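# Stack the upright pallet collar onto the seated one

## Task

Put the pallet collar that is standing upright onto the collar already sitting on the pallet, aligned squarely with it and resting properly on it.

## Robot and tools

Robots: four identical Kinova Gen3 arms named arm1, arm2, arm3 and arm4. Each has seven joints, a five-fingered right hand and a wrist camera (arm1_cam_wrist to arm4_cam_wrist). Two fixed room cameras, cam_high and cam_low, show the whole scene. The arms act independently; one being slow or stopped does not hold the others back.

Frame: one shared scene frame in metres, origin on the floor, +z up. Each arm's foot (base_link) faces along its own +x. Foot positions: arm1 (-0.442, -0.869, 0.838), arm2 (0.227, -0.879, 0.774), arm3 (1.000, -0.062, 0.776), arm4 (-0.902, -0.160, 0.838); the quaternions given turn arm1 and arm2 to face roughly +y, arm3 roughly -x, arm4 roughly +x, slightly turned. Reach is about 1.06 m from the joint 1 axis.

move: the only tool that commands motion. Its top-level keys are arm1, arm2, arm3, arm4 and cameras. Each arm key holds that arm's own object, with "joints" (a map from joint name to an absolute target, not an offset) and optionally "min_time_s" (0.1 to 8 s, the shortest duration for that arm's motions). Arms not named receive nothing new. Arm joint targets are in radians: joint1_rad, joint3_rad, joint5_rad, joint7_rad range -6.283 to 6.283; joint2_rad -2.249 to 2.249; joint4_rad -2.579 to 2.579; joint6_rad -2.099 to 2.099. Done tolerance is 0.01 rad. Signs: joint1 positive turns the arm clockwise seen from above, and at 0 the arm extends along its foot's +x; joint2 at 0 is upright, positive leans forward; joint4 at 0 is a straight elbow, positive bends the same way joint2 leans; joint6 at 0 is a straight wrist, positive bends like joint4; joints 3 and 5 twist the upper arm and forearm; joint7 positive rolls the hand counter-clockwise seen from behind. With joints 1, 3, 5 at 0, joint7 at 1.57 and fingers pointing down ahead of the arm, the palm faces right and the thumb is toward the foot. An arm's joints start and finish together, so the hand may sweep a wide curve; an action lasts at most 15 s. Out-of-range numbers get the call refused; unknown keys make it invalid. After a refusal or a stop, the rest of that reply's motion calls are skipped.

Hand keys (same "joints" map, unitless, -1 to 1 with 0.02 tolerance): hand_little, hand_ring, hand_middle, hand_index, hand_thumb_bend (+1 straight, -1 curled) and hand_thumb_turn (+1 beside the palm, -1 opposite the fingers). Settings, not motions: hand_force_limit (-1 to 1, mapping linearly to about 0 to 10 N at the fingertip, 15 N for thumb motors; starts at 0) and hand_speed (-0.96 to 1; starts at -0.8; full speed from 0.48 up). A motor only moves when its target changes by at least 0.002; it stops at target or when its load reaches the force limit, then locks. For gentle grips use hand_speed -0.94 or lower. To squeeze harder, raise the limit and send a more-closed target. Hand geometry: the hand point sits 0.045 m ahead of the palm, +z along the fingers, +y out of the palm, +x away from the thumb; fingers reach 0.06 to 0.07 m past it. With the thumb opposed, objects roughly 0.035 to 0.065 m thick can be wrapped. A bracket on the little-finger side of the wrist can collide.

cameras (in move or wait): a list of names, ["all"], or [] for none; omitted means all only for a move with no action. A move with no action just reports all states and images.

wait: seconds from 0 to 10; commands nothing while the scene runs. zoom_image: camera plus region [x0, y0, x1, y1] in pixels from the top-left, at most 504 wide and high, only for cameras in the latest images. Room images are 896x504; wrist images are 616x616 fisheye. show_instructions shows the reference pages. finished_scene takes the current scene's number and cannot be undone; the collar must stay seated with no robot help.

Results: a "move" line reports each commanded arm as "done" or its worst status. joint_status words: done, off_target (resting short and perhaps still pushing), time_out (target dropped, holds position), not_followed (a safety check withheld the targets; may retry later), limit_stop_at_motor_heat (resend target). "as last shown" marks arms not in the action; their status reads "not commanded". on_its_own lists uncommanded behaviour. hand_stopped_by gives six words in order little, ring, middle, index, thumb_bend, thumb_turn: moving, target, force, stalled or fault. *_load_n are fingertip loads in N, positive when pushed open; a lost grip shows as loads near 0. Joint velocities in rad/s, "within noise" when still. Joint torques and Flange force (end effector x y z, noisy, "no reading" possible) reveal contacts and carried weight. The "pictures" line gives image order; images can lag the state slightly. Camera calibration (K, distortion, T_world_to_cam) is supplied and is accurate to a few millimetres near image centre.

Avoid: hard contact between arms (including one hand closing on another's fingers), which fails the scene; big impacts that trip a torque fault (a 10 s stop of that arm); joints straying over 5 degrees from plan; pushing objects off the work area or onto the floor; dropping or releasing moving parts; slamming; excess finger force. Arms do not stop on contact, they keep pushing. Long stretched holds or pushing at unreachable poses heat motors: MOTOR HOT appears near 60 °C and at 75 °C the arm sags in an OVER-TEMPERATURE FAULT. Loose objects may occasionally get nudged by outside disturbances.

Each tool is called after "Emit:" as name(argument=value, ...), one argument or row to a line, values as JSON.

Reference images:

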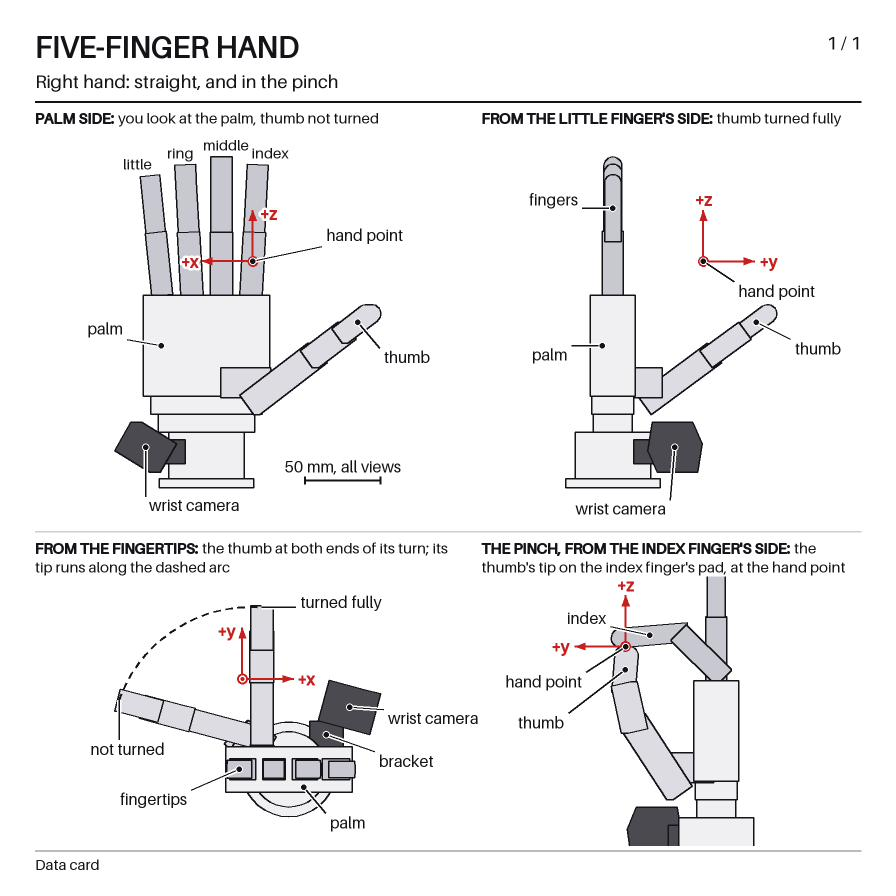

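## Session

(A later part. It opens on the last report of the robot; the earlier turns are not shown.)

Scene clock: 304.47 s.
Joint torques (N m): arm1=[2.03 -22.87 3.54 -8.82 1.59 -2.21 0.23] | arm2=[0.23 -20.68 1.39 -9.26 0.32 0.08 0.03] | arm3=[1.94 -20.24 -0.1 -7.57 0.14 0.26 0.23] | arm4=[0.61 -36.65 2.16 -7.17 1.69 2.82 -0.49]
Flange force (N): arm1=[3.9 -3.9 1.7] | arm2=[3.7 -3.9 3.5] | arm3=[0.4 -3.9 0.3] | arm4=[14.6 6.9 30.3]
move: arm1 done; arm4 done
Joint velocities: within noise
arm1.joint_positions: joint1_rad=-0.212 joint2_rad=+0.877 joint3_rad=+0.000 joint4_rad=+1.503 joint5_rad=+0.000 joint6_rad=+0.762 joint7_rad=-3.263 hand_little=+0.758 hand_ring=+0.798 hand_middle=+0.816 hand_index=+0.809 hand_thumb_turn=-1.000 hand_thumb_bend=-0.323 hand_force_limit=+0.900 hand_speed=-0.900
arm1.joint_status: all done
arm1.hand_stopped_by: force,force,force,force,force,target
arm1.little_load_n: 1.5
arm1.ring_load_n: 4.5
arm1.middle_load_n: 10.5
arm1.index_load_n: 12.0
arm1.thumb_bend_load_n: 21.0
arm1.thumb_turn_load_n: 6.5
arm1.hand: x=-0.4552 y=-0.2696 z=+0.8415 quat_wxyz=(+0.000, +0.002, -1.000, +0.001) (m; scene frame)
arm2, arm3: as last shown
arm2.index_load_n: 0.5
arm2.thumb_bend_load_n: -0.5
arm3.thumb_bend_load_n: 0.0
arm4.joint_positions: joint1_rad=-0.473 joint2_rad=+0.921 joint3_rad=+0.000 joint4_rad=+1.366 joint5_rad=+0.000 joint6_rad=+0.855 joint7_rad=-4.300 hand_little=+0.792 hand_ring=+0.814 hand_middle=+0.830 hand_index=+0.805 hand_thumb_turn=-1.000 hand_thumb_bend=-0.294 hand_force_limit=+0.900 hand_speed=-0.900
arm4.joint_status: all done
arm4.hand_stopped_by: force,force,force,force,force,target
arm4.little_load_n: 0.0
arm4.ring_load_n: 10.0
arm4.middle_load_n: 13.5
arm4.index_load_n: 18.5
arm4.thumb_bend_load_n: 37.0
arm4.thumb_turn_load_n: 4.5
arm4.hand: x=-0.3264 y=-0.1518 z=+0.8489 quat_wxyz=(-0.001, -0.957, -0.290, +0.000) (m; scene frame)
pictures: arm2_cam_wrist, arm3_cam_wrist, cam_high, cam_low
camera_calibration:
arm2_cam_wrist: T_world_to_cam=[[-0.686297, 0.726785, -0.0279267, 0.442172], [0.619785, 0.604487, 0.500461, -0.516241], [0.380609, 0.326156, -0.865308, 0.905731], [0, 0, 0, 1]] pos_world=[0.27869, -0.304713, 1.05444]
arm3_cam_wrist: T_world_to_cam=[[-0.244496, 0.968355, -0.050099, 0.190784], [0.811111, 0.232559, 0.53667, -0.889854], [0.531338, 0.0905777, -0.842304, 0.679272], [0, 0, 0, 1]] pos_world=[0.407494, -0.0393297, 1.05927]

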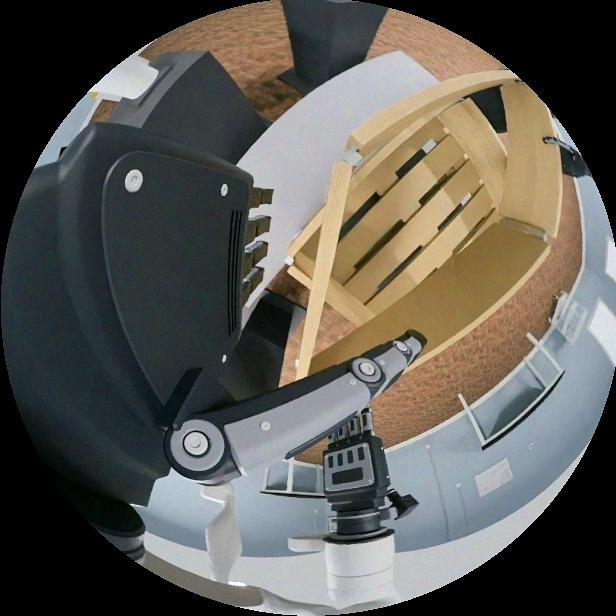

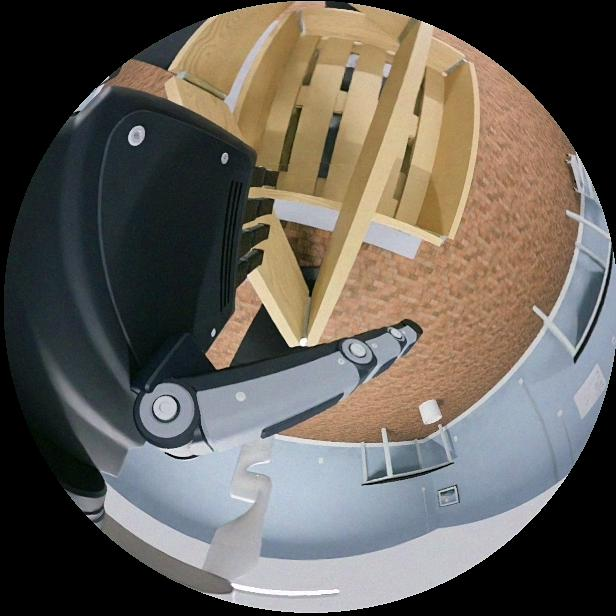

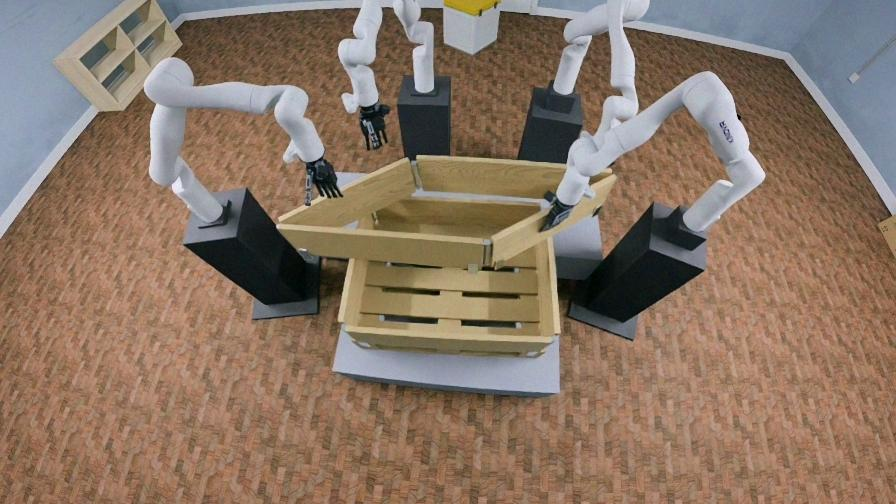

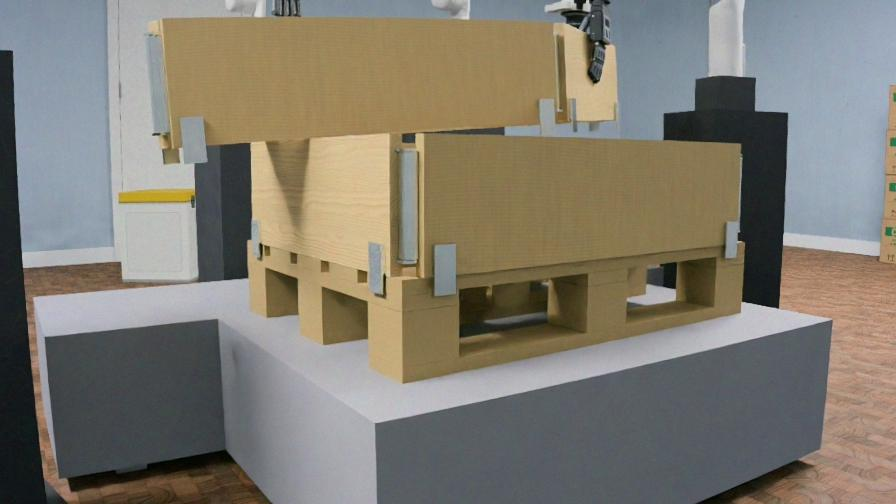

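Emit:
move(
  arm1={"joints":{"joint2_rad":0.9346,"joint4_rad":1.5094,"joint6_rad":0.6976},"min_time_s":2},
  arm4={"joints":{"joint2_rad":0.9749,"joint4_rad":1.3735,"joint6_rad":0.7932},"min_time_s":2},
)

Emit:
move(
  arm1={"joints":{"joint2_rad":0.9769,"joint4_rad":1.5083,"joint6_rad":0.6564},"min_time_s":2},
  arm4={"joints":{"joint2_rad":1.0146,"joint4_rad":1.3734,"joint6_rad":0.7536},"min_time_s":2},
  cameras=["cam_high","cam_low"],
)

Scene clock: 307.90 s.
Joint torques (N m): arm1=[4.91 -29.19 5.65 -11.35 1.27 -3.05 -0.24] | arm2=[0.23 -20.77 1.33 -9.23 0.28 0.04 0] | arm3=[1.91 -20.24 -0.12 -7.51 0.12 0.21 0.26] | arm4=[3.18 -31.28 4.65 -12.94 2.82 -3.35 0]
Flange force (N): arm1=[8.2 -5.0 11.2] | arm2=[3.4 -3.6 3.4] | arm3=[0.7 -3.9 0.1] | arm4=[-3.0 -7.7 11.2]
move: arm1 done; arm4 done
Joint velocities: within noise
arm1.joint_positions: joint1_rad=-0.212 joint2_rad=+0.935 joint3_rad=+0.000 joint4_rad=+1.509 joint5_rad=+0.000 joint6_rad=+0.698 joint7_rad=-3.263 hand_little=+0.758 hand_ring=+0.798 hand_middle=+0.816 hand_index=+0.809 hand_thumb_turn=-1.000 hand_thumb_bend=-0.323 hand_force_limit=+0.900 hand_speed=-0.900
arm1.joint_status: all done
arm1.hand_stopped_by: force,force,force,force,force,target
arm1.little_load_n: 2.5
arm1.ring_load_n: 6.5
arm1.middle_load_n: 13.0
arm1.index_load_n: 14.5
arm1.thumb_bend_load_n: 24.0
arm1.thumb_turn_load_n: 0.0
arm1.hand: x=-0.4552 y=-0.2696 z=+0.8090 quat_wxyz=(+0.000, +0.002, -1.000, +0.001) (m; scene frame)
arm2, arm3: as last shown
arm2.ring_load_n: 0.5
arm2.index_load_n: -0.5
arm2.thumb_bend_load_n: 0.0
arm4.joint_positions: joint1_rad=-0.473 joint2_rad=+0.975 joint3_rad=+0.000 joint4_rad=+1.373 joint5_rad=+0.000 joint6_rad=+0.793 joint7_rad=-4.300 hand_little=+0.792 hand_ring=+0.814 hand_middle=+0.830 hand_index=+0.805 hand_thumb_turn=-1.000 hand_thumb_bend=-0.294 hand_force_limit=+0.900 hand_speed=-0.900
arm4.joint_status: all done
arm4.hand_stopped_by: force,force,force,force,force,target
arm4.little_load_n: 3.5
arm4.ring_load_n: 10.5
arm4.middle_load_n: 11.5
arm4.index_load_n: 17.0
arm4.thumb_bend_load_n: 22.0
arm4.thumb_turn_load_n: 8.0
arm4.hand: x=-0.3263 y=-0.1518 z=+0.8164 quat_wxyz=(-0.001, -0.957, -0.290, +0.000) (m; scene frame)
pictures: none

Scene clock: 310.20 s.
Joint torques (N m): arm1=[3.29 -34.35 4.03 -13.99 0.55 -4.16 -0.28] | arm2=[0.25 -20.7 1.36 -9.21 0.32 0.09 0] | arm3=[1.86 -20.15 -0.08 -7.58 0.18 0.27 0.23] | arm4=[4.66 -26.14 5.7 -12.85 2.87 -5.08 -0.03]
Flange force (N): arm1=[5.0 -6.8 18.1] | arm2=[3.5 -3.8 3.4] | arm3=[0.1 -3.7 0.3] | arm4=[-6.6 -12.3 -1.4]
move: arm1 done; arm4 done
Joint velocities: within noise
arm1.joint_positions: joint1_rad=-0.212 joint2_rad=+0.977 joint3_rad=+0.000 joint4_rad=+1.508 joint5_rad=+0.000 joint6_rad=+0.656 joint7_rad=-3.263 hand_little=+0.758 hand_ring=+0.798 hand_middle=+0.816 hand_index=+0.809 hand_thumb_turn=-1.000 hand_thumb_bend=-0.323 hand_force_limit=+0.900 hand_speed=-0.900
arm1.joint_status: all done
arm1.hand_stopped_by: force,force,force,force,force,target
arm1.little_load_n: 4.0
arm1.ring_load_n: 8.0
arm1.middle_load_n: 15.0
arm1.index_load_n: 15.5
arm1.thumb_bend_load_n: 26.0
arm1.thumb_turn_load_n: 0.0
arm1.hand: x=-0.4552 y=-0.2695 z=+0.7863 quat_wxyz=(+0.000, +0.002, -1.000, +0.001) (m; scene frame)
arm2, arm3: as last shown
arm2.ring_load_n: 0.0
arm2.index_load_n: 0.0
arm4.joint_positions: joint1_rad=-0.473 joint2_rad=+1.015 joint3_rad=+0.000 joint4_rad=+1.373 joint5_rad=+0.000 joint6_rad=+0.754 joint7_rad=-4.300 hand_little=+0.792 hand_ring=+0.814 hand_middle=+0.829 hand_index=+0.805 hand_thumb_turn=-1.000 hand_thumb_bend=-0.301 hand_force_limit=+0.900 hand_speed=-0.900
arm4.joint_status: all done
arm4.hand_stopped_by: force,force,force,force,force,target
arm4.little_load_n: 5.0
arm4.ring_load_n: 9.5
arm4.middle_load_n: 8.5
arm4.index_load_n: 14.5
arm4.thumb_bend_load_n: 15.0
arm4.thumb_turn_load_n: 5.0
arm4.hand: x=-0.3261 y=-0.1518 z=+0.7937 quat_wxyz=(-0.001, -0.957, -0.290, +0.000) (m; scene frame)
pictures: cam_high, cam_low

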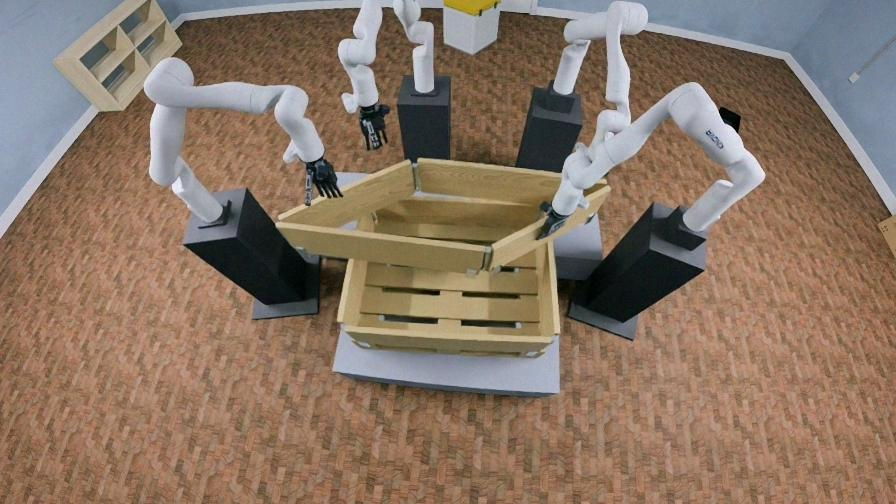

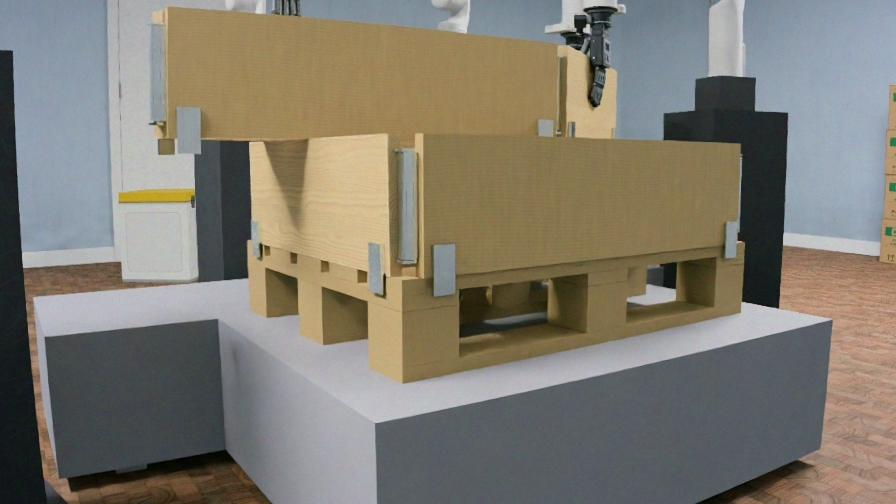

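Emit:
move(
  arm1={"joints":{"joint2_rad":0.9924,"joint4_rad":1.5079,"joint6_rad":0.6413},"min_time_s":1},
  cameras=["cam_high","cam_low","arm1_cam_wrist","arm4_cam_wrist"],
)

Emit:
zoom_image(
  camera="cam_high",
  region=[260, 140, 460, 280],
)

Emit:
zoom_image(
  camera="cam_high",
  region=[440, 140, 640, 280],
)

Emit:
zoom_image(
  camera="cam_low",
  region=[130, 0, 630, 280],
)

Scene clock: 312.20 s.
Joint torques (N m): arm1=[6.15 1.38 6.49 -9.22 1.78 -10.04 -0.13] | arm2=[0.23 -20.72 1.38 -9.25 0.33 0.11 0.02] | arm3=[1.88 -20.19 -0.12 -7.54 0.08 0.26 0.21] | arm4=[4.42 -30.66 5.75 -11.56 2.95 -2.74 -0.03]
Flange force (N): arm1=[9.3 -23.9 -59.8] | arm2=[3.6 -3.9 3.6] | arm3=[0.4 -3.8 0.2] | arm4=[-0.7 -8.9 10.6]
move: arm1 done
Joint velocities: within noise
arm1.joint_positions: joint1_rad=-0.212 joint2_rad=+0.992 joint3_rad=+0.000 joint4_rad=+1.508 joint5_rad=+0.000 joint6_rad=+0.641 joint7_rad=-3.263 hand_little=+0.758 hand_ring=+0.798 hand_middle=+0.817 hand_index=+0.810 hand_thumb_turn=-1.000 hand_thumb_bend=-0.323 hand_force_limit=+0.900 hand_speed=-0.900
arm1.joint_status: all done
arm1.hand_stopped_by: force,force,force,force,force,target
arm1.little_load_n: 6.0
arm1.ring_load_n: 10.5
arm1.middle_load_n: 18.0
arm1.index_load_n: 19.0
arm1.thumb_bend_load_n: 20.5
arm1.thumb_turn_load_n: 3.5
arm1.hand: x=-0.4552 y=-0.2697 z=+0.7780 quat_wxyz=(+0.000, +0.002, -1.000, +0.001) (m; scene frame)
arm2, arm3, arm4: as last shown
arm2.ring_load_n: 0.5
arm4.little_load_n: 3.0
arm4.ring_load_n: 9.0
arm4.middle_load_n: 9.0
arm4.index_load_n: 15.5
arm4.thumb_bend_load_n: 16.5
arm4.thumb_turn_load_n: 5.5
arm4.hand: x=-0.3262 y=-0.1519 z=+0.7937 quat_wxyz=(-0.001, -0.957, -0.290, +0.000) (m; scene frame)
pictures: arm1_cam_wrist, arm4_cam_wrist, cam_high, cam_low
camera_calibration:
arm1_cam_wrist: T_world_to_cam=[[-0.219583, 0.975525, 0.0116179, 0.154732], [0.849986, 0.185453, 0.493084, 0.0544826], [0.478861, 0.118148, -0.869904, 1.04303], [0, 0, 0, 1]] pos_world=[-0.5118, -0.284281, 0.878676]
arm4_cam_wrist: T_world_to_cam=[[0.775559, -0.630925, 0.0210179, 0.145286], [-0.550148, -0.659187, 0.512649, -0.689279], [-0.309588, -0.409153, -0.858341, 0.63239], [0, 0, 0, 1]] pos_world=[-0.296103, -0.103955, 0.893111]

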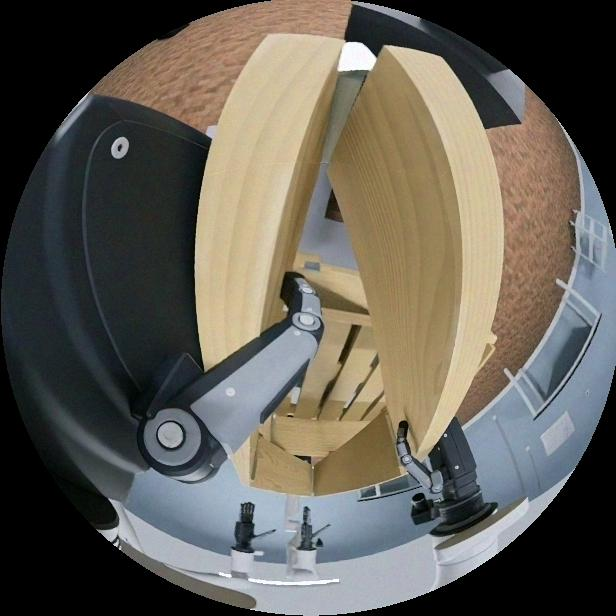

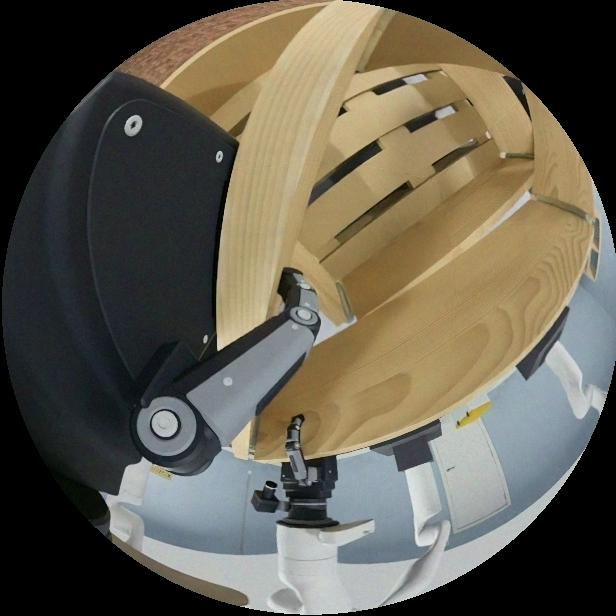

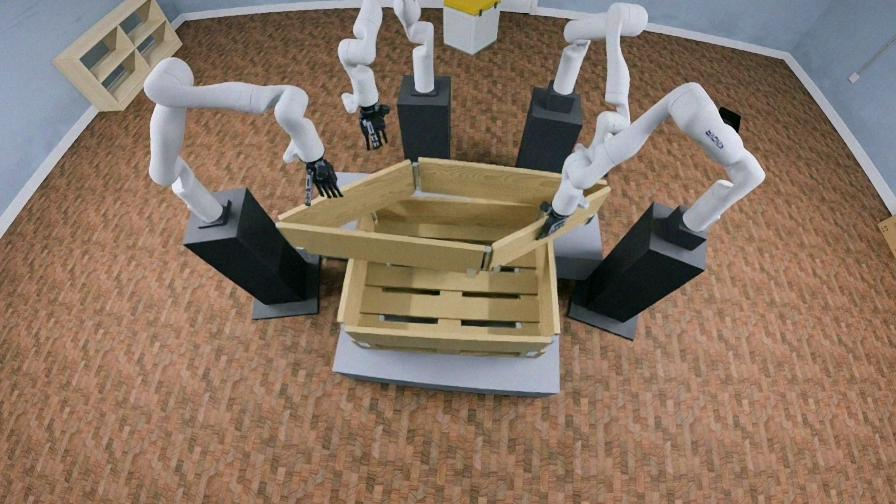

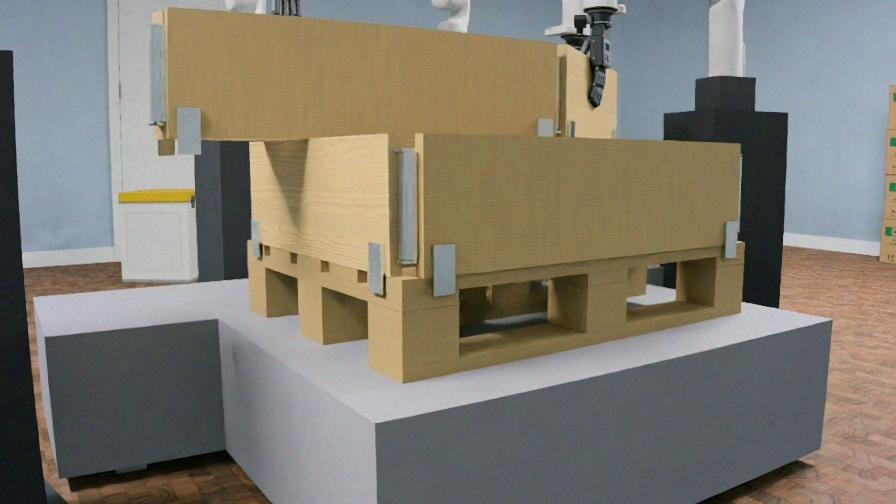

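Scaled by 2.520 from the camera's 896x504 image, which has a finer 1280x720 frame.

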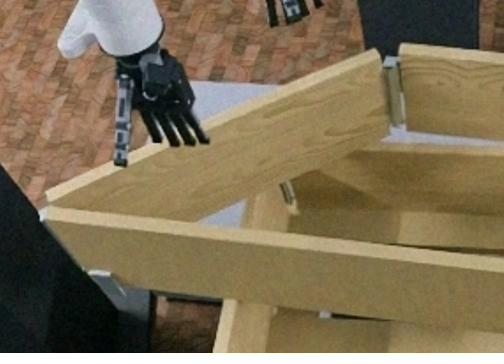

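Scaled by 2.520 from the camera's 896x504 image, which has a finer 1280x720 frame.

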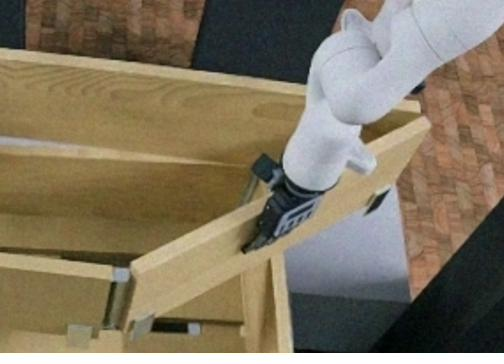

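Scaled by 1.008 from the camera's 896x504 image, which has a finer 1280x720 frame.

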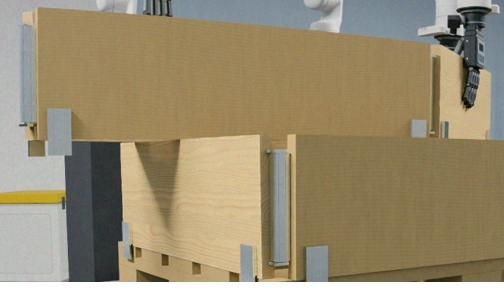

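Emit:
move(
  arm1={"joints":{"joint2_rad":0.9839,"joint4_rad":1.5084,"joint6_rad":0.6493},"min_time_s":1},
  arm4={"joints":{"joint2_rad":1.0270,"joint4_rad":1.3734,"joint6_rad":0.7412},"min_time_s":1},
  cameras=["cam_high","cam_low"],
)

Emit:
zoom_image(
  camera="cam_high",
  region=[440, 140, 640, 280],
)

Scene clock: 316.43 s.
Joint torques (N m): arm1=[1.1 -33.81 3.01 -12.78 0.95 -3.38 0.02] | arm2=[0.22 -20.71 1.39 -9.24 0.31 0.05 0.02] | arm3=[1.93 -20.07 -0.07 -7.55 0.1 0.26 0.28] | arm4=[8.92 -9.71 9.26 -3.38 3.83 -3.26 -0.26]
Flange force (N): arm1=[1.6 -4.7 18.5] | arm2=[3.5 -3.8 3.4] | arm3=[0.0 -3.9 0.2] | arm4=[4.7 -14.6 -26.9]
move: arm1 done; arm4 done
Joint velocities: within noise
arm1.joint_positions: joint1_rad=-0.212 joint2_rad=+0.984 joint3_rad=+0.000 joint4_rad=+1.508 joint5_rad=+0.000 joint6_rad=+0.649 joint7_rad=-3.263 hand_little=+0.758 hand_ring=+0.798 hand_middle=+0.817 hand_index=+0.810 hand_thumb_turn=-1.000 hand_thumb_bend=-0.323 hand_force_limit=+0.900 hand_speed=-0.900
arm1.joint_status: all done
arm1.hand_stopped_by: force,force,force,force,force,target
arm1.little_load_n: 4.0
arm1.ring_load_n: 8.0
arm1.middle_load_n: 14.5
arm1.index_load_n: 15.5
arm1.thumb_bend_load_n: 22.0
arm1.thumb_turn_load_n: 5.0
arm1.hand: x=-0.4552 y=-0.2697 z=+0.7825 quat_wxyz=(+0.000, +0.002, -1.000, +0.001) (m; scene frame)
arm2, arm3: as last shown
arm2.ring_load_n: 0.0
arm4.joint_positions: joint1_rad=-0.473 joint2_rad=+1.027 joint3_rad=+0.000 joint4_rad=+1.373 joint5_rad=+0.000 joint6_rad=+0.741 joint7_rad=-4.300 hand_little=+0.792 hand_ring=+0.814 hand_middle=+0.829 hand_index=+0.805 hand_thumb_turn=-1.000 hand_thumb_bend=-0.301 hand_force_limit=+0.900 hand_speed=-0.900
arm4.joint_status: all done
arm4.hand_stopped_by: force,force,force,force,force,target
arm4.little_load_n: 5.0
arm4.ring_load_n: 10.5
arm4.middle_load_n: 10.0
arm4.index_load_n: 14.5
arm4.thumb_bend_load_n: 18.5
arm4.thumb_turn_load_n: 2.0
arm4.hand: x=-0.3262 y=-0.1518 z=+0.7866 quat_wxyz=(-0.001, -0.957, -0.290, +0.000) (m; scene frame)
pictures: cam_high, cam_low

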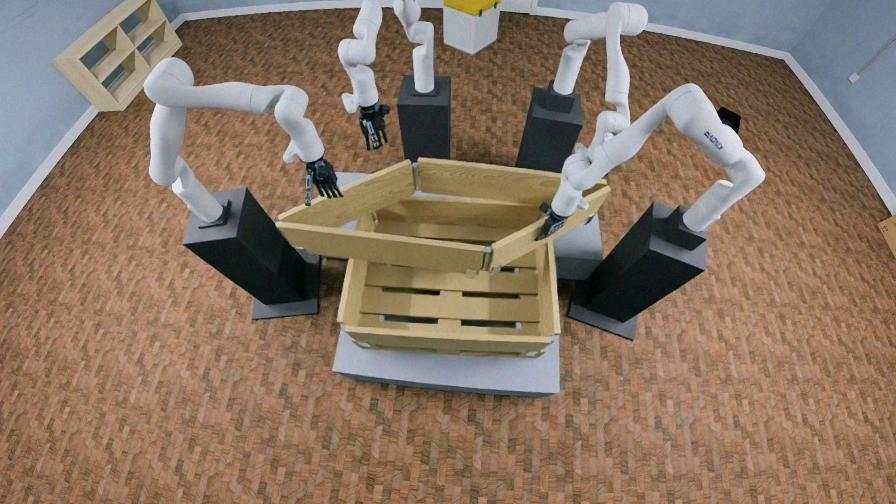

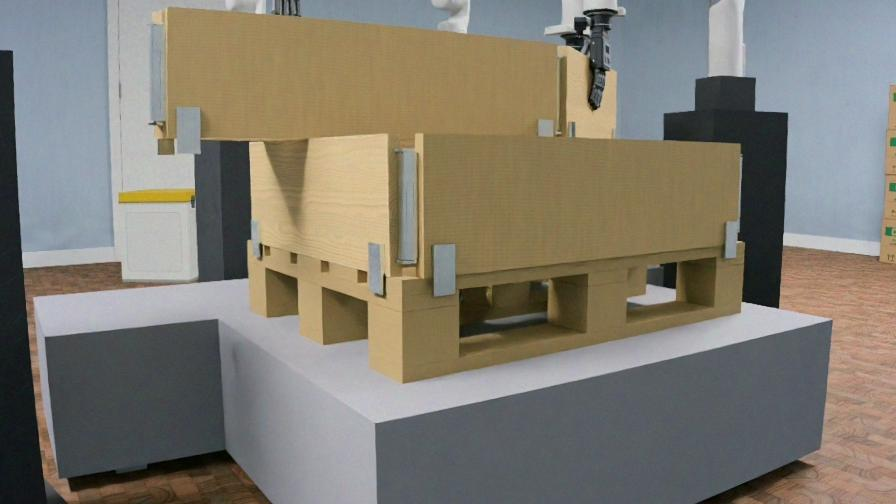

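Scaled by 2.520 from the camera's 896x504 image, which has a finer 1280x720 frame.

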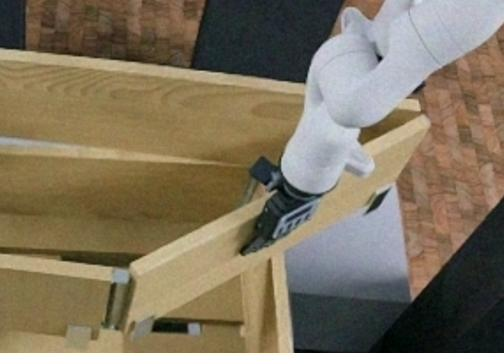

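Emit:
move(
  arm2={"joints":{"joint1_rad":-0.3523,"joint2_rad":0.6825,"joint4_rad":1.2355,"joint6_rad":1.2236,"joint7_rad":-3.5441},"min_time_s":2.5},
  arm3={"joints":{"joint1_rad":0.0743,"joint2_rad":0.4043,"joint4_rad":1.7029,"joint6_rad":1.0344,"joint7_rad":2.0330},"min_time_s":2.5},
  cameras=["arm2_cam_wrist","arm3_cam_wrist","cam_high"],
)

Scene clock: 328.53 s.
Joint torques (N m): arm1=[1.05 -33.83 2.94 -12.82 0.92 -3.42 -0.01] | arm2=[0.3 -20.5 1.42 -9.19 0.34 0.12 0] | arm3=[1.8 -15.05 -0.36 -6.85 0.15 0.25 0.27] | arm4=[8.92 -9.71 9.28 -3.32 3.81 -3.25 -0.23]
Flange force (N): arm1=[1.5 -4.6 18.4] | arm2=[-1.7 -5.0 3.5] | arm3=[2.9 -3.2 0.8] | arm4=[4.9 -14.5 -26.9]
move: arm2 done; arm3 done
Joint velocities: within noise
arm1, arm4: as last shown
arm1.thumb_turn_load_n: 5.5
arm1.hand: x=-0.4552 y=-0.2696 z=+0.7825 quat_wxyz=(+0.000, +0.002, -1.000, +0.001) (m; scene frame)
arm2.joint_positions: joint1_rad=-0.352 joint2_rad=+0.682 joint3_rad=+0.000 joint4_rad=+1.235 joint5_rad=+0.000 joint6_rad=+1.224 joint7_rad=-3.544 hand_little=+1.000 hand_ring=+1.000 hand_middle=+1.000 hand_index=+1.000 hand_thumb_turn=-1.000 hand_thumb_bend=+1.000 hand_force_limit=+1.000 hand_speed=-0.300
arm2.joint_status: all done
arm2.hand_stopped_by: target,target,target,target,target,target
arm2.little_load_n: 0.0
arm2.ring_load_n: 0.0
arm2.middle_load_n: 0.0
arm2.index_load_n: 0.0
arm2.thumb_bend_load_n: 0.0
arm2.thumb_turn_load_n: 0.0
arm2.hand: x=+0.0680 y=-0.2919 z=+0.9604 quat_wxyz=(-0.004, -0.007, -1.000, -0.005) (m; scene frame)
arm3.joint_positions: joint1_rad=+0.074 joint2_rad=+0.404 joint3_rad=+0.000 joint4_rad=+1.703 joint5_rad=+0.000 joint6_rad=+1.034 joint7_rad=+2.033 hand_little=+1.000 hand_ring=+1.000 hand_middle=+1.000 hand_index=+1.000 hand_thumb_turn=-1.000 hand_thumb_bend=+1.000 hand_force_limit=+1.000 hand_speed=-0.300
arm3.joint_status: all done
arm3.hand_stopped_by: target,target,target,target,target,target
arm3.little_load_n: 0.0
arm3.ring_load_n: 0.0
arm3.middle_load_n: 0.0
arm3.index_load_n: 0.0
arm3.thumb_bend_load_n: 0.0
arm3.thumb_turn_load_n: 0.0
arm3.hand: x=+0.5547 y=-0.0365 z=+0.9621 quat_wxyz=(-0.002, +0.302, -0.953, +0.002) (m; scene frame)
arm4.middle_load_n: 9.5
arm4.index_load_n: 15.0
arm4.hand: x=-0.3263 y=-0.1519 z=+0.7866 quat_wxyz=(-0.001, -0.957, -0.290, +0.000) (m; scene frame)
pictures: arm2_cam_wrist, arm3_cam_wrist, cam_high
camera_calibration:
arm2_cam_wrist: T_world_to_cam=[[-0.210968, 0.977263, -0.0212125, 0.331573], [0.84517, 0.193269, 0.498332, -0.470103], [0.491101, 0.0872037, -0.866727, 0.935374], [0, 0, 0, 1]] pos_world=[0.00790573, -0.314746, 1.05201]
arm3_cam_wrist: T_world_to_cam=[[-0.776964, 0.627389, -0.0520604, 0.507417], [0.509209, 0.674922, 0.534029, -0.774935], [0.370181, 0.388412, -0.843862, 0.734386], [0, 0, 0, 1]] pos_world=[0.516993, -0.0805713, 1.05997]

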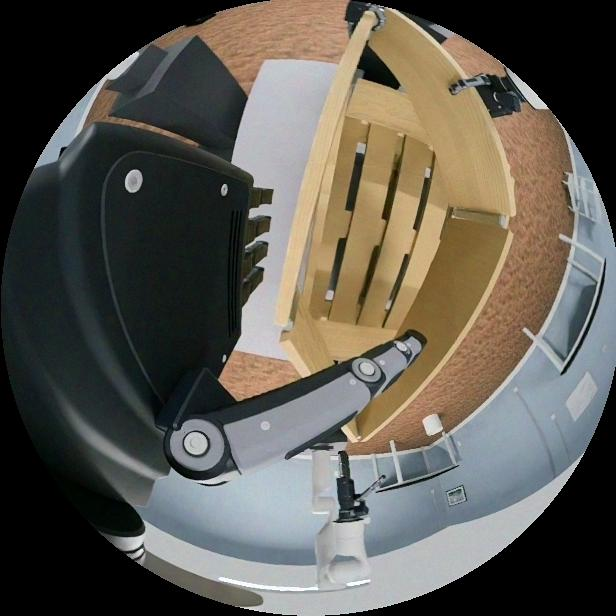

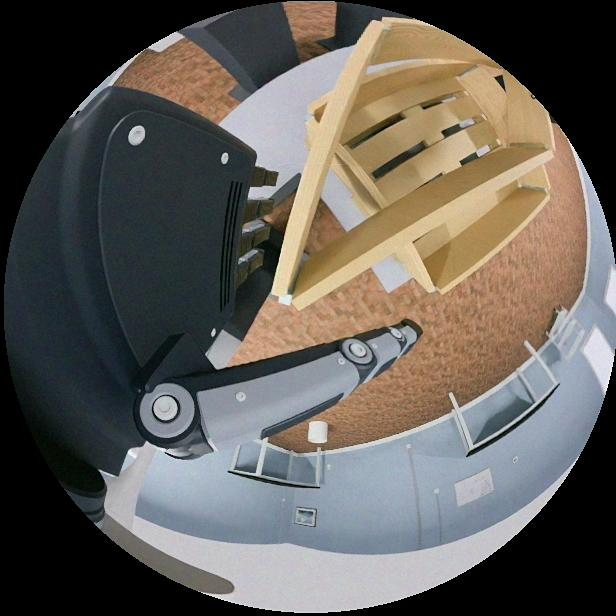

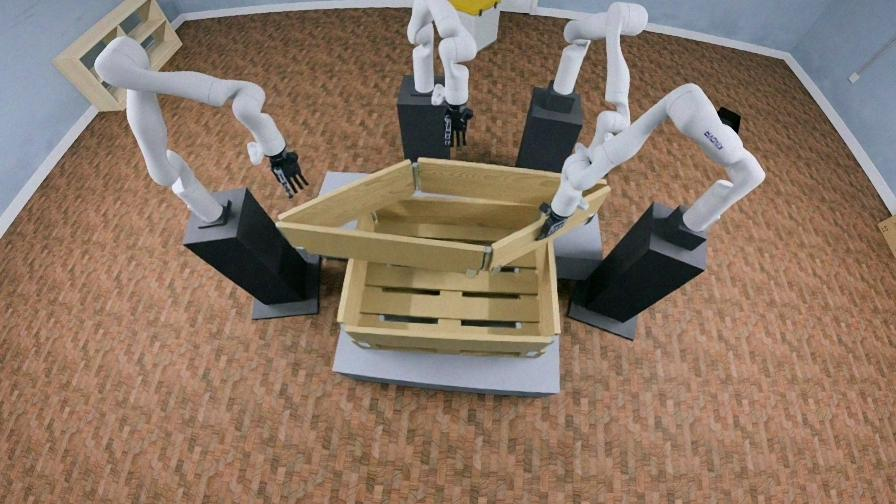

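Emit:
zoom_image(
  camera="arm3_cam_wrist",
  region=[220, 10, 560, 350],
)

Emit:
zoom_image(
  camera="arm2_cam_wrist",
  region=[200, 200, 400, 400],
)

Scaled by 1.482 from the camera's 616x616 image, which has a finer 880x880 frame.

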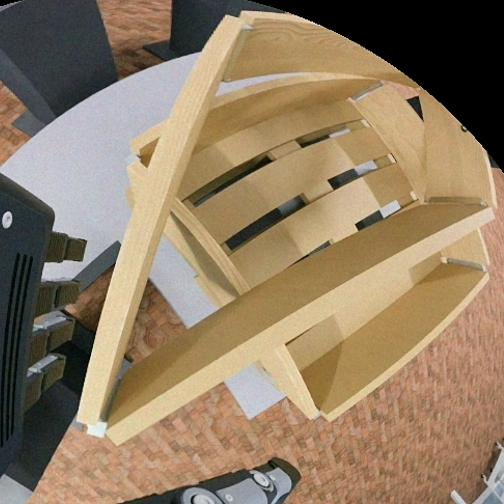

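Scaled by 2.520 from the camera's 616x616 image, which has a finer 880x880 frame.

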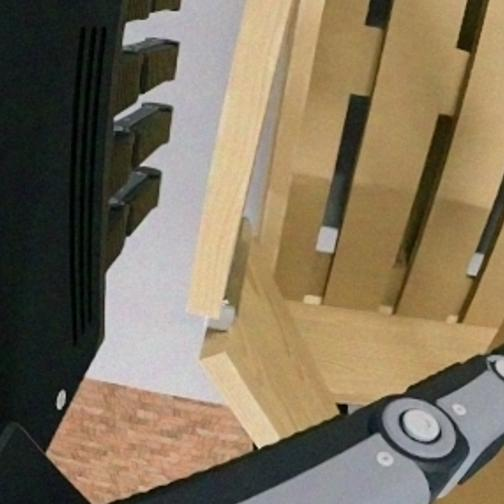

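Emit:
zoom_image(
  camera="arm3_cam_wrist",
  region=[250, 160, 400, 310],
)

Emit:
zoom_image(
  camera="arm2_cam_wrist",
  region=[240, 200, 400, 360],
)

Scaled by 3.360 from the camera's 616x616 image, which has a finer 880x880 frame.

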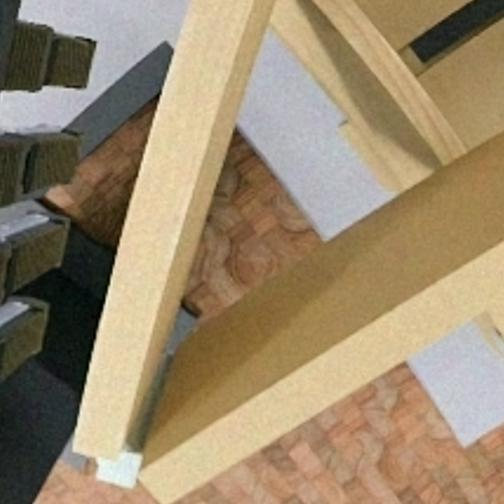

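Scaled by 3.150 from the camera's 616x616 image, which has a finer 880x880 frame.

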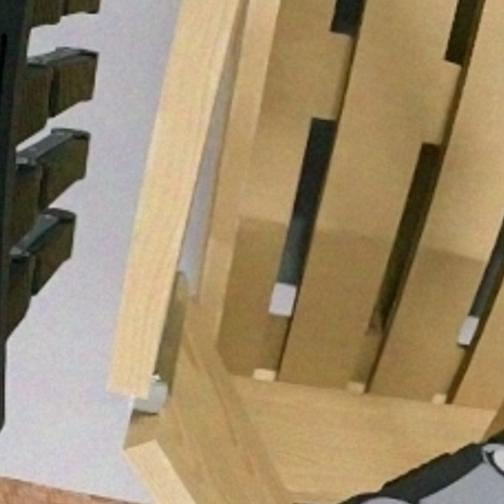

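Emit:
move(
  arm2={"joints":{"joint1_rad":-0.3636,"joint2_rad":0.6429,"joint4_rad":1.3102,"joint6_rad":1.1885,"joint7_rad":-3.5633},"min_time_s":1},
  arm3={"joints":{"joint1_rad":0.0357,"joint2_rad":0.4201,"joint4_rad":1.6772,"joint6_rad":1.0443,"joint7_rad":1.9648},"min_time_s":1},
)

Emit:
move(
  arm2={"joints":{"joint2_rad":0.7522,"joint4_rad":1.4356,"joint6_rad":0.9538},"min_time_s":2},
  arm3={"joints":{"joint2_rad":0.5636,"joint4_rad":1.8088,"joint6_rad":0.7692},"min_time_s":2},
  cameras=["arm2_cam_wrist","arm3_cam_wrist"],
)

Scene clock: 339.47 s.
Joint torques (N m): arm1=[1.02 -33.84 2.99 -12.79 0.96 -3.41 0] | arm2=[0.27 -19.74 1.43 -9.05 0.35 0.15 -0.01] | arm3=[1.9 -15.41 -0.24 -6.88 0.16 0.28 0.26] | arm4=[8.95 -9.71 9.25 -3.36 3.79 -3.3 -0.27]
Flange force (N): arm1=[1.5 -4.5 18.5] | arm2=[-1.7 -4.7 3.5] | arm3=[2.8 -3.6 0.9] | arm4=[4.9 -14.5 -27.0]
move: arm2 done; arm3 done
Joint velocities: within noise
arm1, arm4: as last shown
arm2.joint_positions: joint1_rad=-0.364 joint2_rad=+0.643 joint3_rad=+0.000 joint4_rad=+1.310 joint5_rad=+0.000 joint6_rad=+1.189 joint7_rad=-3.563 hand_little=+1.000 hand_ring=+1.000 hand_middle=+1.000 hand_index=+1.000 hand_thumb_turn=-1.000 hand_thumb_bend=+1.000 hand_force_limit=+1.000 hand_speed=-0.300
arm2.joint_status: all done
arm2.hand_stopped_by: target,target,target,target,target,target
arm2.little_load_n: 0.0
arm2.ring_load_n: 0.0
arm2.middle_load_n: 0.0
arm2.index_load_n: 0.0
arm2.thumb_bend_load_n: 0.0
arm2.thumb_turn_load_n: 0.0
arm2.hand: x=+0.0692 y=-0.3100 z=+0.9602 quat_wxyz=(-0.004, -0.011, -1.000, -0.005) (m; scene frame)
arm3.joint_positions: joint1_rad=+0.036 joint2_rad=+0.420 joint3_rad=+0.000 joint4_rad=+1.677 joint5_rad=+0.000 joint6_rad=+1.044 joint7_rad=+1.965 hand_little=+1.000 hand_ring=+1.000 hand_middle=+1.000 hand_index=+1.000 hand_thumb_turn=-1.000 hand_thumb_bend=+1.000 hand_force_limit=+1.000 hand_speed=-0.300
arm3.joint_status: all done
arm3.hand_stopped_by: target,target,target,target,target,target
arm3.little_load_n: 0.0
arm3.ring_load_n: 0.0
arm3.middle_load_n: 0.0
arm3.index_load_n: 0.0
arm3.thumb_bend_load_n: 0.0
arm3.thumb_turn_load_n: 0.0
arm3.hand: x=+0.5511 y=-0.0544 z=+0.9621 quat_wxyz=(-0.002, +0.288, -0.958, +0.002) (m; scene frame)
arm4.index_load_n: 14.5
pictures: none

Scene clock: 341.77 s.
Joint torques (N m): arm1=[1.02 -33.81 2.96 -12.79 0.94 -3.43 0.01] | arm2=[0.33 -20.46 1.45 -8.13 0.36 0.14 -0.01] | arm3=[1.9 -16.36 -0.17 -5.55 0.12 0.24 0.24] | arm4=[8.95 -9.76 9.25 -3.35 3.81 -3.25 -0.23]
Flange force (N): arm1=[1.5 -4.5 18.4] | arm2=[-1.7 -4.7 2.6] | arm3=[2.5 -4.3 1.0] | arm4=[4.9 -14.5 -26.8]
move: arm2 done; arm3 done
Joint velocities: within noise
arm1, arm4: as last shown
arm1.ring_load_n: 7.5
arm2.joint_positions: joint1_rad=-0.364 joint2_rad=+0.752 joint3_rad=+0.000 joint4_rad=+1.436 joint5_rad=+0.000 joint6_rad=+0.954 joint7_rad=-3.563 hand_little=+1.000 hand_ring=+1.000 hand_middle=+1.000 hand_index=+1.000 hand_thumb_turn=-1.000 hand_thumb_bend=+1.000 hand_force_limit=+1.000 hand_speed=-0.300
arm2.joint_status: all done
arm2.hand_stopped_by: target,target,target,target,target,target
arm2.little_load_n: 0.0
arm2.ring_load_n: 0.0
arm2.middle_load_n: 0.0
arm2.index_load_n: 0.0
arm2.thumb_bend_load_n: 0.0
arm2.thumb_turn_load_n: 0.0
arm2.hand: x=+0.0700 y=-0.3091 z=+0.8660 quat_wxyz=(-0.004, -0.011, -1.000, -0.005) (m; scene frame)
arm3.joint_positions: joint1_rad=+0.036 joint2_rad=+0.564 joint3_rad=+0.000 joint4_rad=+1.809 joint5_rad=+0.000 joint6_rad=+0.769 joint7_rad=+1.965 hand_little=+1.000 hand_ring=+1.000 hand_middle=+1.000 hand_index=+1.000 hand_thumb_turn=-1.000 hand_thumb_bend=+1.000 hand_force_limit=+1.000 hand_speed=-0.300
arm3.joint_status: all done
arm3.hand_stopped_by: target,target,target,target,target,target
arm3.little_load_n: 0.0
arm3.ring_load_n: 0.0
arm3.middle_load_n: 0.0
arm3.index_load_n: 0.0
arm3.thumb_bend_load_n: 0.0
arm3.thumb_turn_load_n: 0.0
arm3.hand: x=+0.5516 y=-0.0546 z=+0.8657 quat_wxyz=(-0.002, +0.288, -0.958, +0.002) (m; scene frame)
arm4.index_load_n: 15.0
pictures: arm2_cam_wrist, arm3_cam_wrist
camera_calibration:
arm2_cam_wrist: T_world_to_cam=[[-0.203207, 0.978908, -0.0211408, 0.346788], [0.846703, 0.186524, 0.498299, -0.423659], [0.491732, 0.0833576, -0.866747, 0.85293], [0, 0, 0, 1]] pos_world=[0.00977011, -0.331549, 0.957715]
arm3_cam_wrist: T_world_to_cam=[[-0.75799, 0.650182, -0.0521012, 0.502194], [0.528917, 0.659428, 0.53423, -0.721489], [0.381704, 0.377384, -0.843732, 0.654199], [0, 0, 0, 1]] pos_world=[0.512556, -0.0976318, 0.963574]

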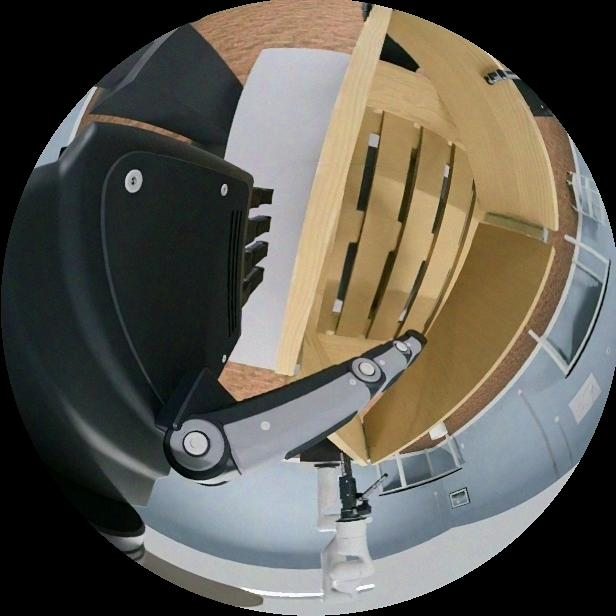

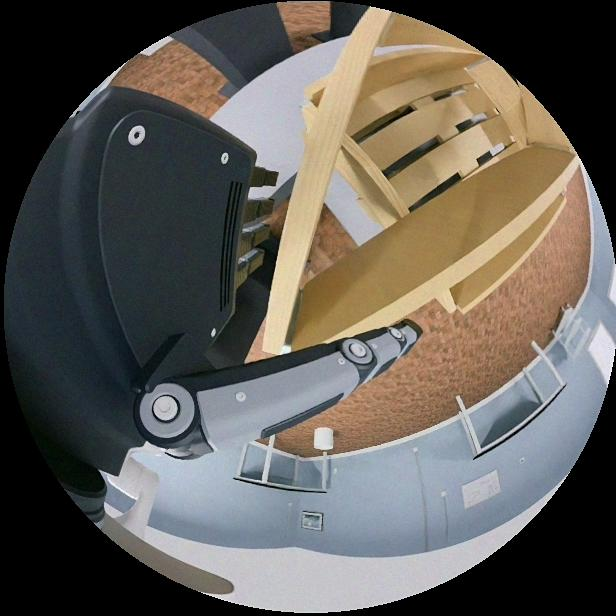

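Emit:
zoom_image(
  camera="arm3_cam_wrist",
  region=[220, 160, 400, 370],
)

Emit:
zoom_image(
  camera="arm2_cam_wrist",
  region=[240, 180, 420, 390],
)

Scaled by 2.400 from the camera's 616x616 image, which has a finer 880x880 frame.

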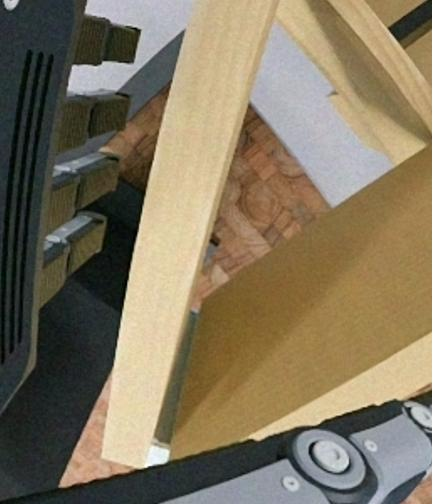

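Scaled by 2.400 from the camera's 616x616 image, which has a finer 880x880 frame.

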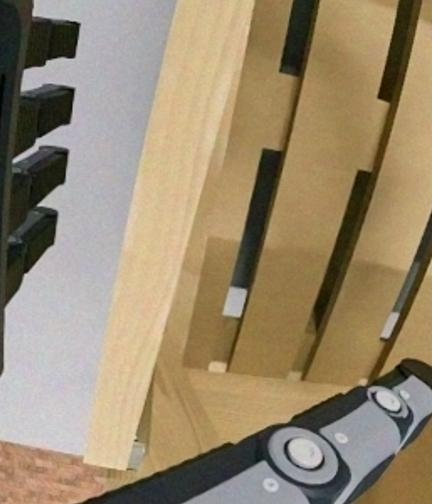

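Emit:
move(
  arm3={"joints":{"joint1_rad":0.0183,"joint2_rad":0.5919,"joint4_rad":1.7507,"joint6_rad":0.7990,"joint7_rad":1.9648},"min_time_s":1.5},
  arm2={"joints":{"joint2_rad":0.8864,"joint4_rad":1.4895,"joint6_rad":0.7657,"joint7_rad":-3.5511},"min_time_s":3},
)

Emit:
move(
  arm3={"joints":{"joint2_rad":0.7529,"joint4_rad":1.8084,"joint6_rad":0.5803},"min_time_s":3},
  cameras=["arm2_cam_wrist","arm3_cam_wrist"],
)

Scene clock: 350.60 s.
Joint torques (N m): arm1=[1.05 -33.83 2.98 -12.86 0.94 -3.41 0] | arm2=[0.38 -21.28 1.5 -7.2 0.31 0.14 -0.01] | arm3=[1.9 -17.02 -0.14 -5.61 0.11 0.3 0.23] | arm4=[8.98 -9.76 9.28 -3.37 3.82 -3.29 -0.27]
Flange force (N): arm1=[1.5 -4.8 18.5] | arm2=[-1.8 -5.1 1.9] | arm3=[2.8 -4.0 1.1] | arm4=[5.0 -14.5 -26.9]
move: arm2 done; arm3 done
Joint velocities: within noise
arm1, arm4: as last shown
arm1.ring_load_n: 8.0
arm1.middle_load_n: 14.0
arm1.thumb_turn_load_n: 5.0
arm2.joint_positions: joint1_rad=-0.364 joint2_rad=+0.886 joint3_rad=+0.000 joint4_rad=+1.489 joint5_rad=+0.000 joint6_rad=+0.766 joint7_rad=-3.551 hand_little=+1.000 hand_ring=+1.000 hand_middle=+1.000 hand_index=+1.000 hand_thumb_turn=-1.000 hand_thumb_bend=+1.000 hand_force_limit=+1.000 hand_speed=-0.300
arm2.joint_status: all done
arm2.hand_stopped_by: target,target,target,target,target,target
arm2.little_load_n: 0.0
arm2.ring_load_n: 0.0
arm2.middle_load_n: 0.0
arm2.index_load_n: 0.0
arm2.thumb_bend_load_n: 0.0
arm2.thumb_turn_load_n: 0.0
arm2.hand: x=+0.0700 y=-0.3079 z=+0.7801 quat_wxyz=(-0.004, -0.005, -1.000, -0.005) (m; scene frame)
arm3.joint_positions: joint1_rad=+0.018 joint2_rad=+0.592 joint3_rad=+0.000 joint4_rad=+1.751 joint5_rad=+0.000 joint6_rad=+0.799 joint7_rad=+1.965 hand_little=+1.000 hand_ring=+1.000 hand_middle=+1.000 hand_index=+1.000 hand_thumb_turn=-1.000 hand_thumb_bend=+1.000 hand_force_limit=+1.000 hand_speed=-0.300
arm3.joint_status: all done
arm3.hand_stopped_by: target,target,target,target,target,target
arm3.little_load_n: 0.0
arm3.ring_load_n: 0.0
arm3.middle_load_n: 0.0
arm3.index_load_n: 0.0
arm3.thumb_bend_load_n: -0.5
arm3.thumb_turn_load_n: 0.0
arm3.hand: x=+0.5352 y=-0.0658 z=+0.8658 quat_wxyz=(-0.002, +0.297, -0.955, +0.002) (m; scene frame)
arm4.thumb_turn_load_n: 2.5
pictures: none

Scene clock: 353.87 s.
Joint torques (N m): arm1=[1.02 -33.82 2.98 -12.8 0.93 -3.4 0.02] | arm2=[0.36 -21.23 1.53 -7.14 0.34 0.14 -0.03] | arm3=[1.89 -17.92 -0.06 -4.37 0.1 0.2 0.25] | arm4=[8.94 -9.74 9.27 -3.39 3.84 -3.26 -0.26]
Flange force (N): arm1=[1.5 -4.6 18.4] | arm2=[-1.8 -4.9 1.8] | arm3=[2.2 -4.6 0.9] | arm4=[4.8 -14.6 -26.9]
move: arm3 done
Joint velocities: within noise
arm1, arm2, arm4: as last shown
arm1.middle_load_n: 14.5
arm1.thumb_turn_load_n: 5.5
arm3.joint_positions: joint1_rad=+0.018 joint2_rad=+0.753 joint3_rad=+0.000 joint4_rad=+1.808 joint5_rad=+0.000 joint6_rad=+0.580 joint7_rad=+1.965 hand_little=+1.000 hand_ring=+1.000 hand_middle=+1.000 hand_index=+1.000 hand_thumb_turn=-1.000 hand_thumb_bend=+1.000 hand_force_limit=+1.000 hand_speed=-0.300
arm3.joint_status: all done
arm3.hand_stopped_by: target,target,target,target,target,target
arm3.little_load_n: 0.0
arm3.ring_load_n: 0.0
arm3.middle_load_n: 0.0
arm3.index_load_n: -0.5
arm3.thumb_bend_load_n: 0.0
arm3.thumb_turn_load_n: 0.0
arm3.hand: x=+0.5357 y=-0.0660 z=+0.7800 quat_wxyz=(-0.002, +0.297, -0.955, +0.002) (m; scene frame)
arm4.middle_load_n: 10.0
arm4.thumb_turn_load_n: 2.0
pictures: arm2_cam_wrist, arm3_cam_wrist
camera_calibration:
arm2_cam_wrist: T_world_to_cam=[[-0.215201, 0.976339, -0.0212348, 0.34388], [0.844268, 0.196931, 0.498426, -0.377757], [0.490815, 0.0893342, -0.866672, 0.780144], [0, 0, 0, 1]] pos_world=[0.0100257, -0.331044, 0.871715]
arm3_cam_wrist: T_world_to_cam=[[-0.769201, 0.636884, -0.0520417, 0.498184], [0.517441, 0.668585, 0.534087, -0.652963], [0.374946, 0.383892, -0.843826, 0.596342], [0, 0, 0, 1]] pos_world=[0.497477, -0.109655, 0.877875]

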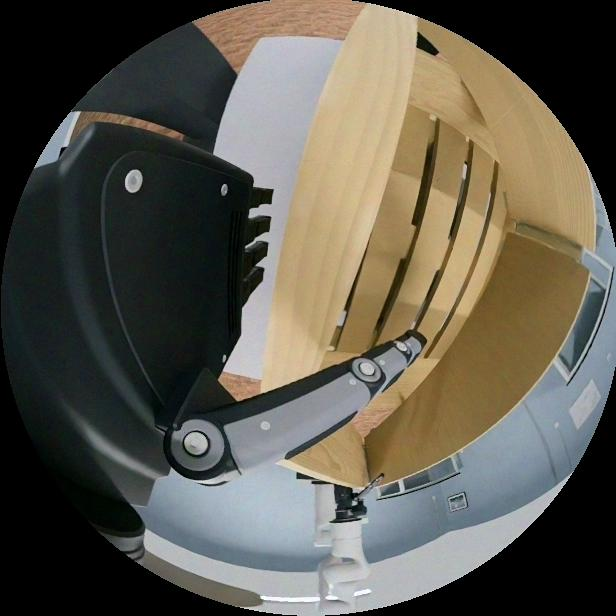

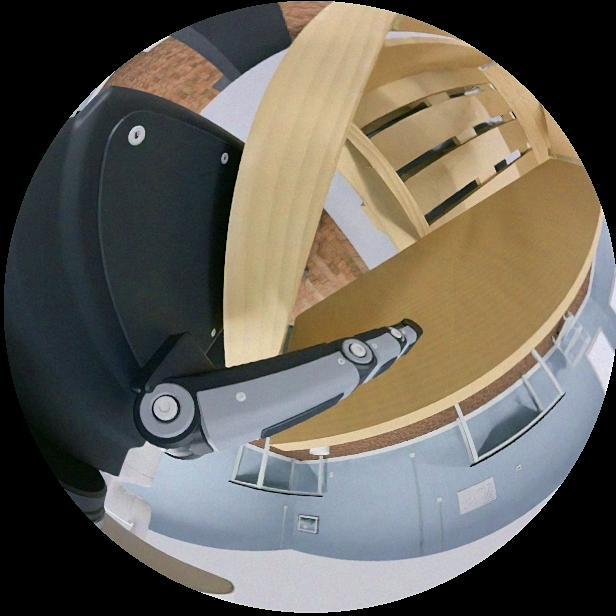

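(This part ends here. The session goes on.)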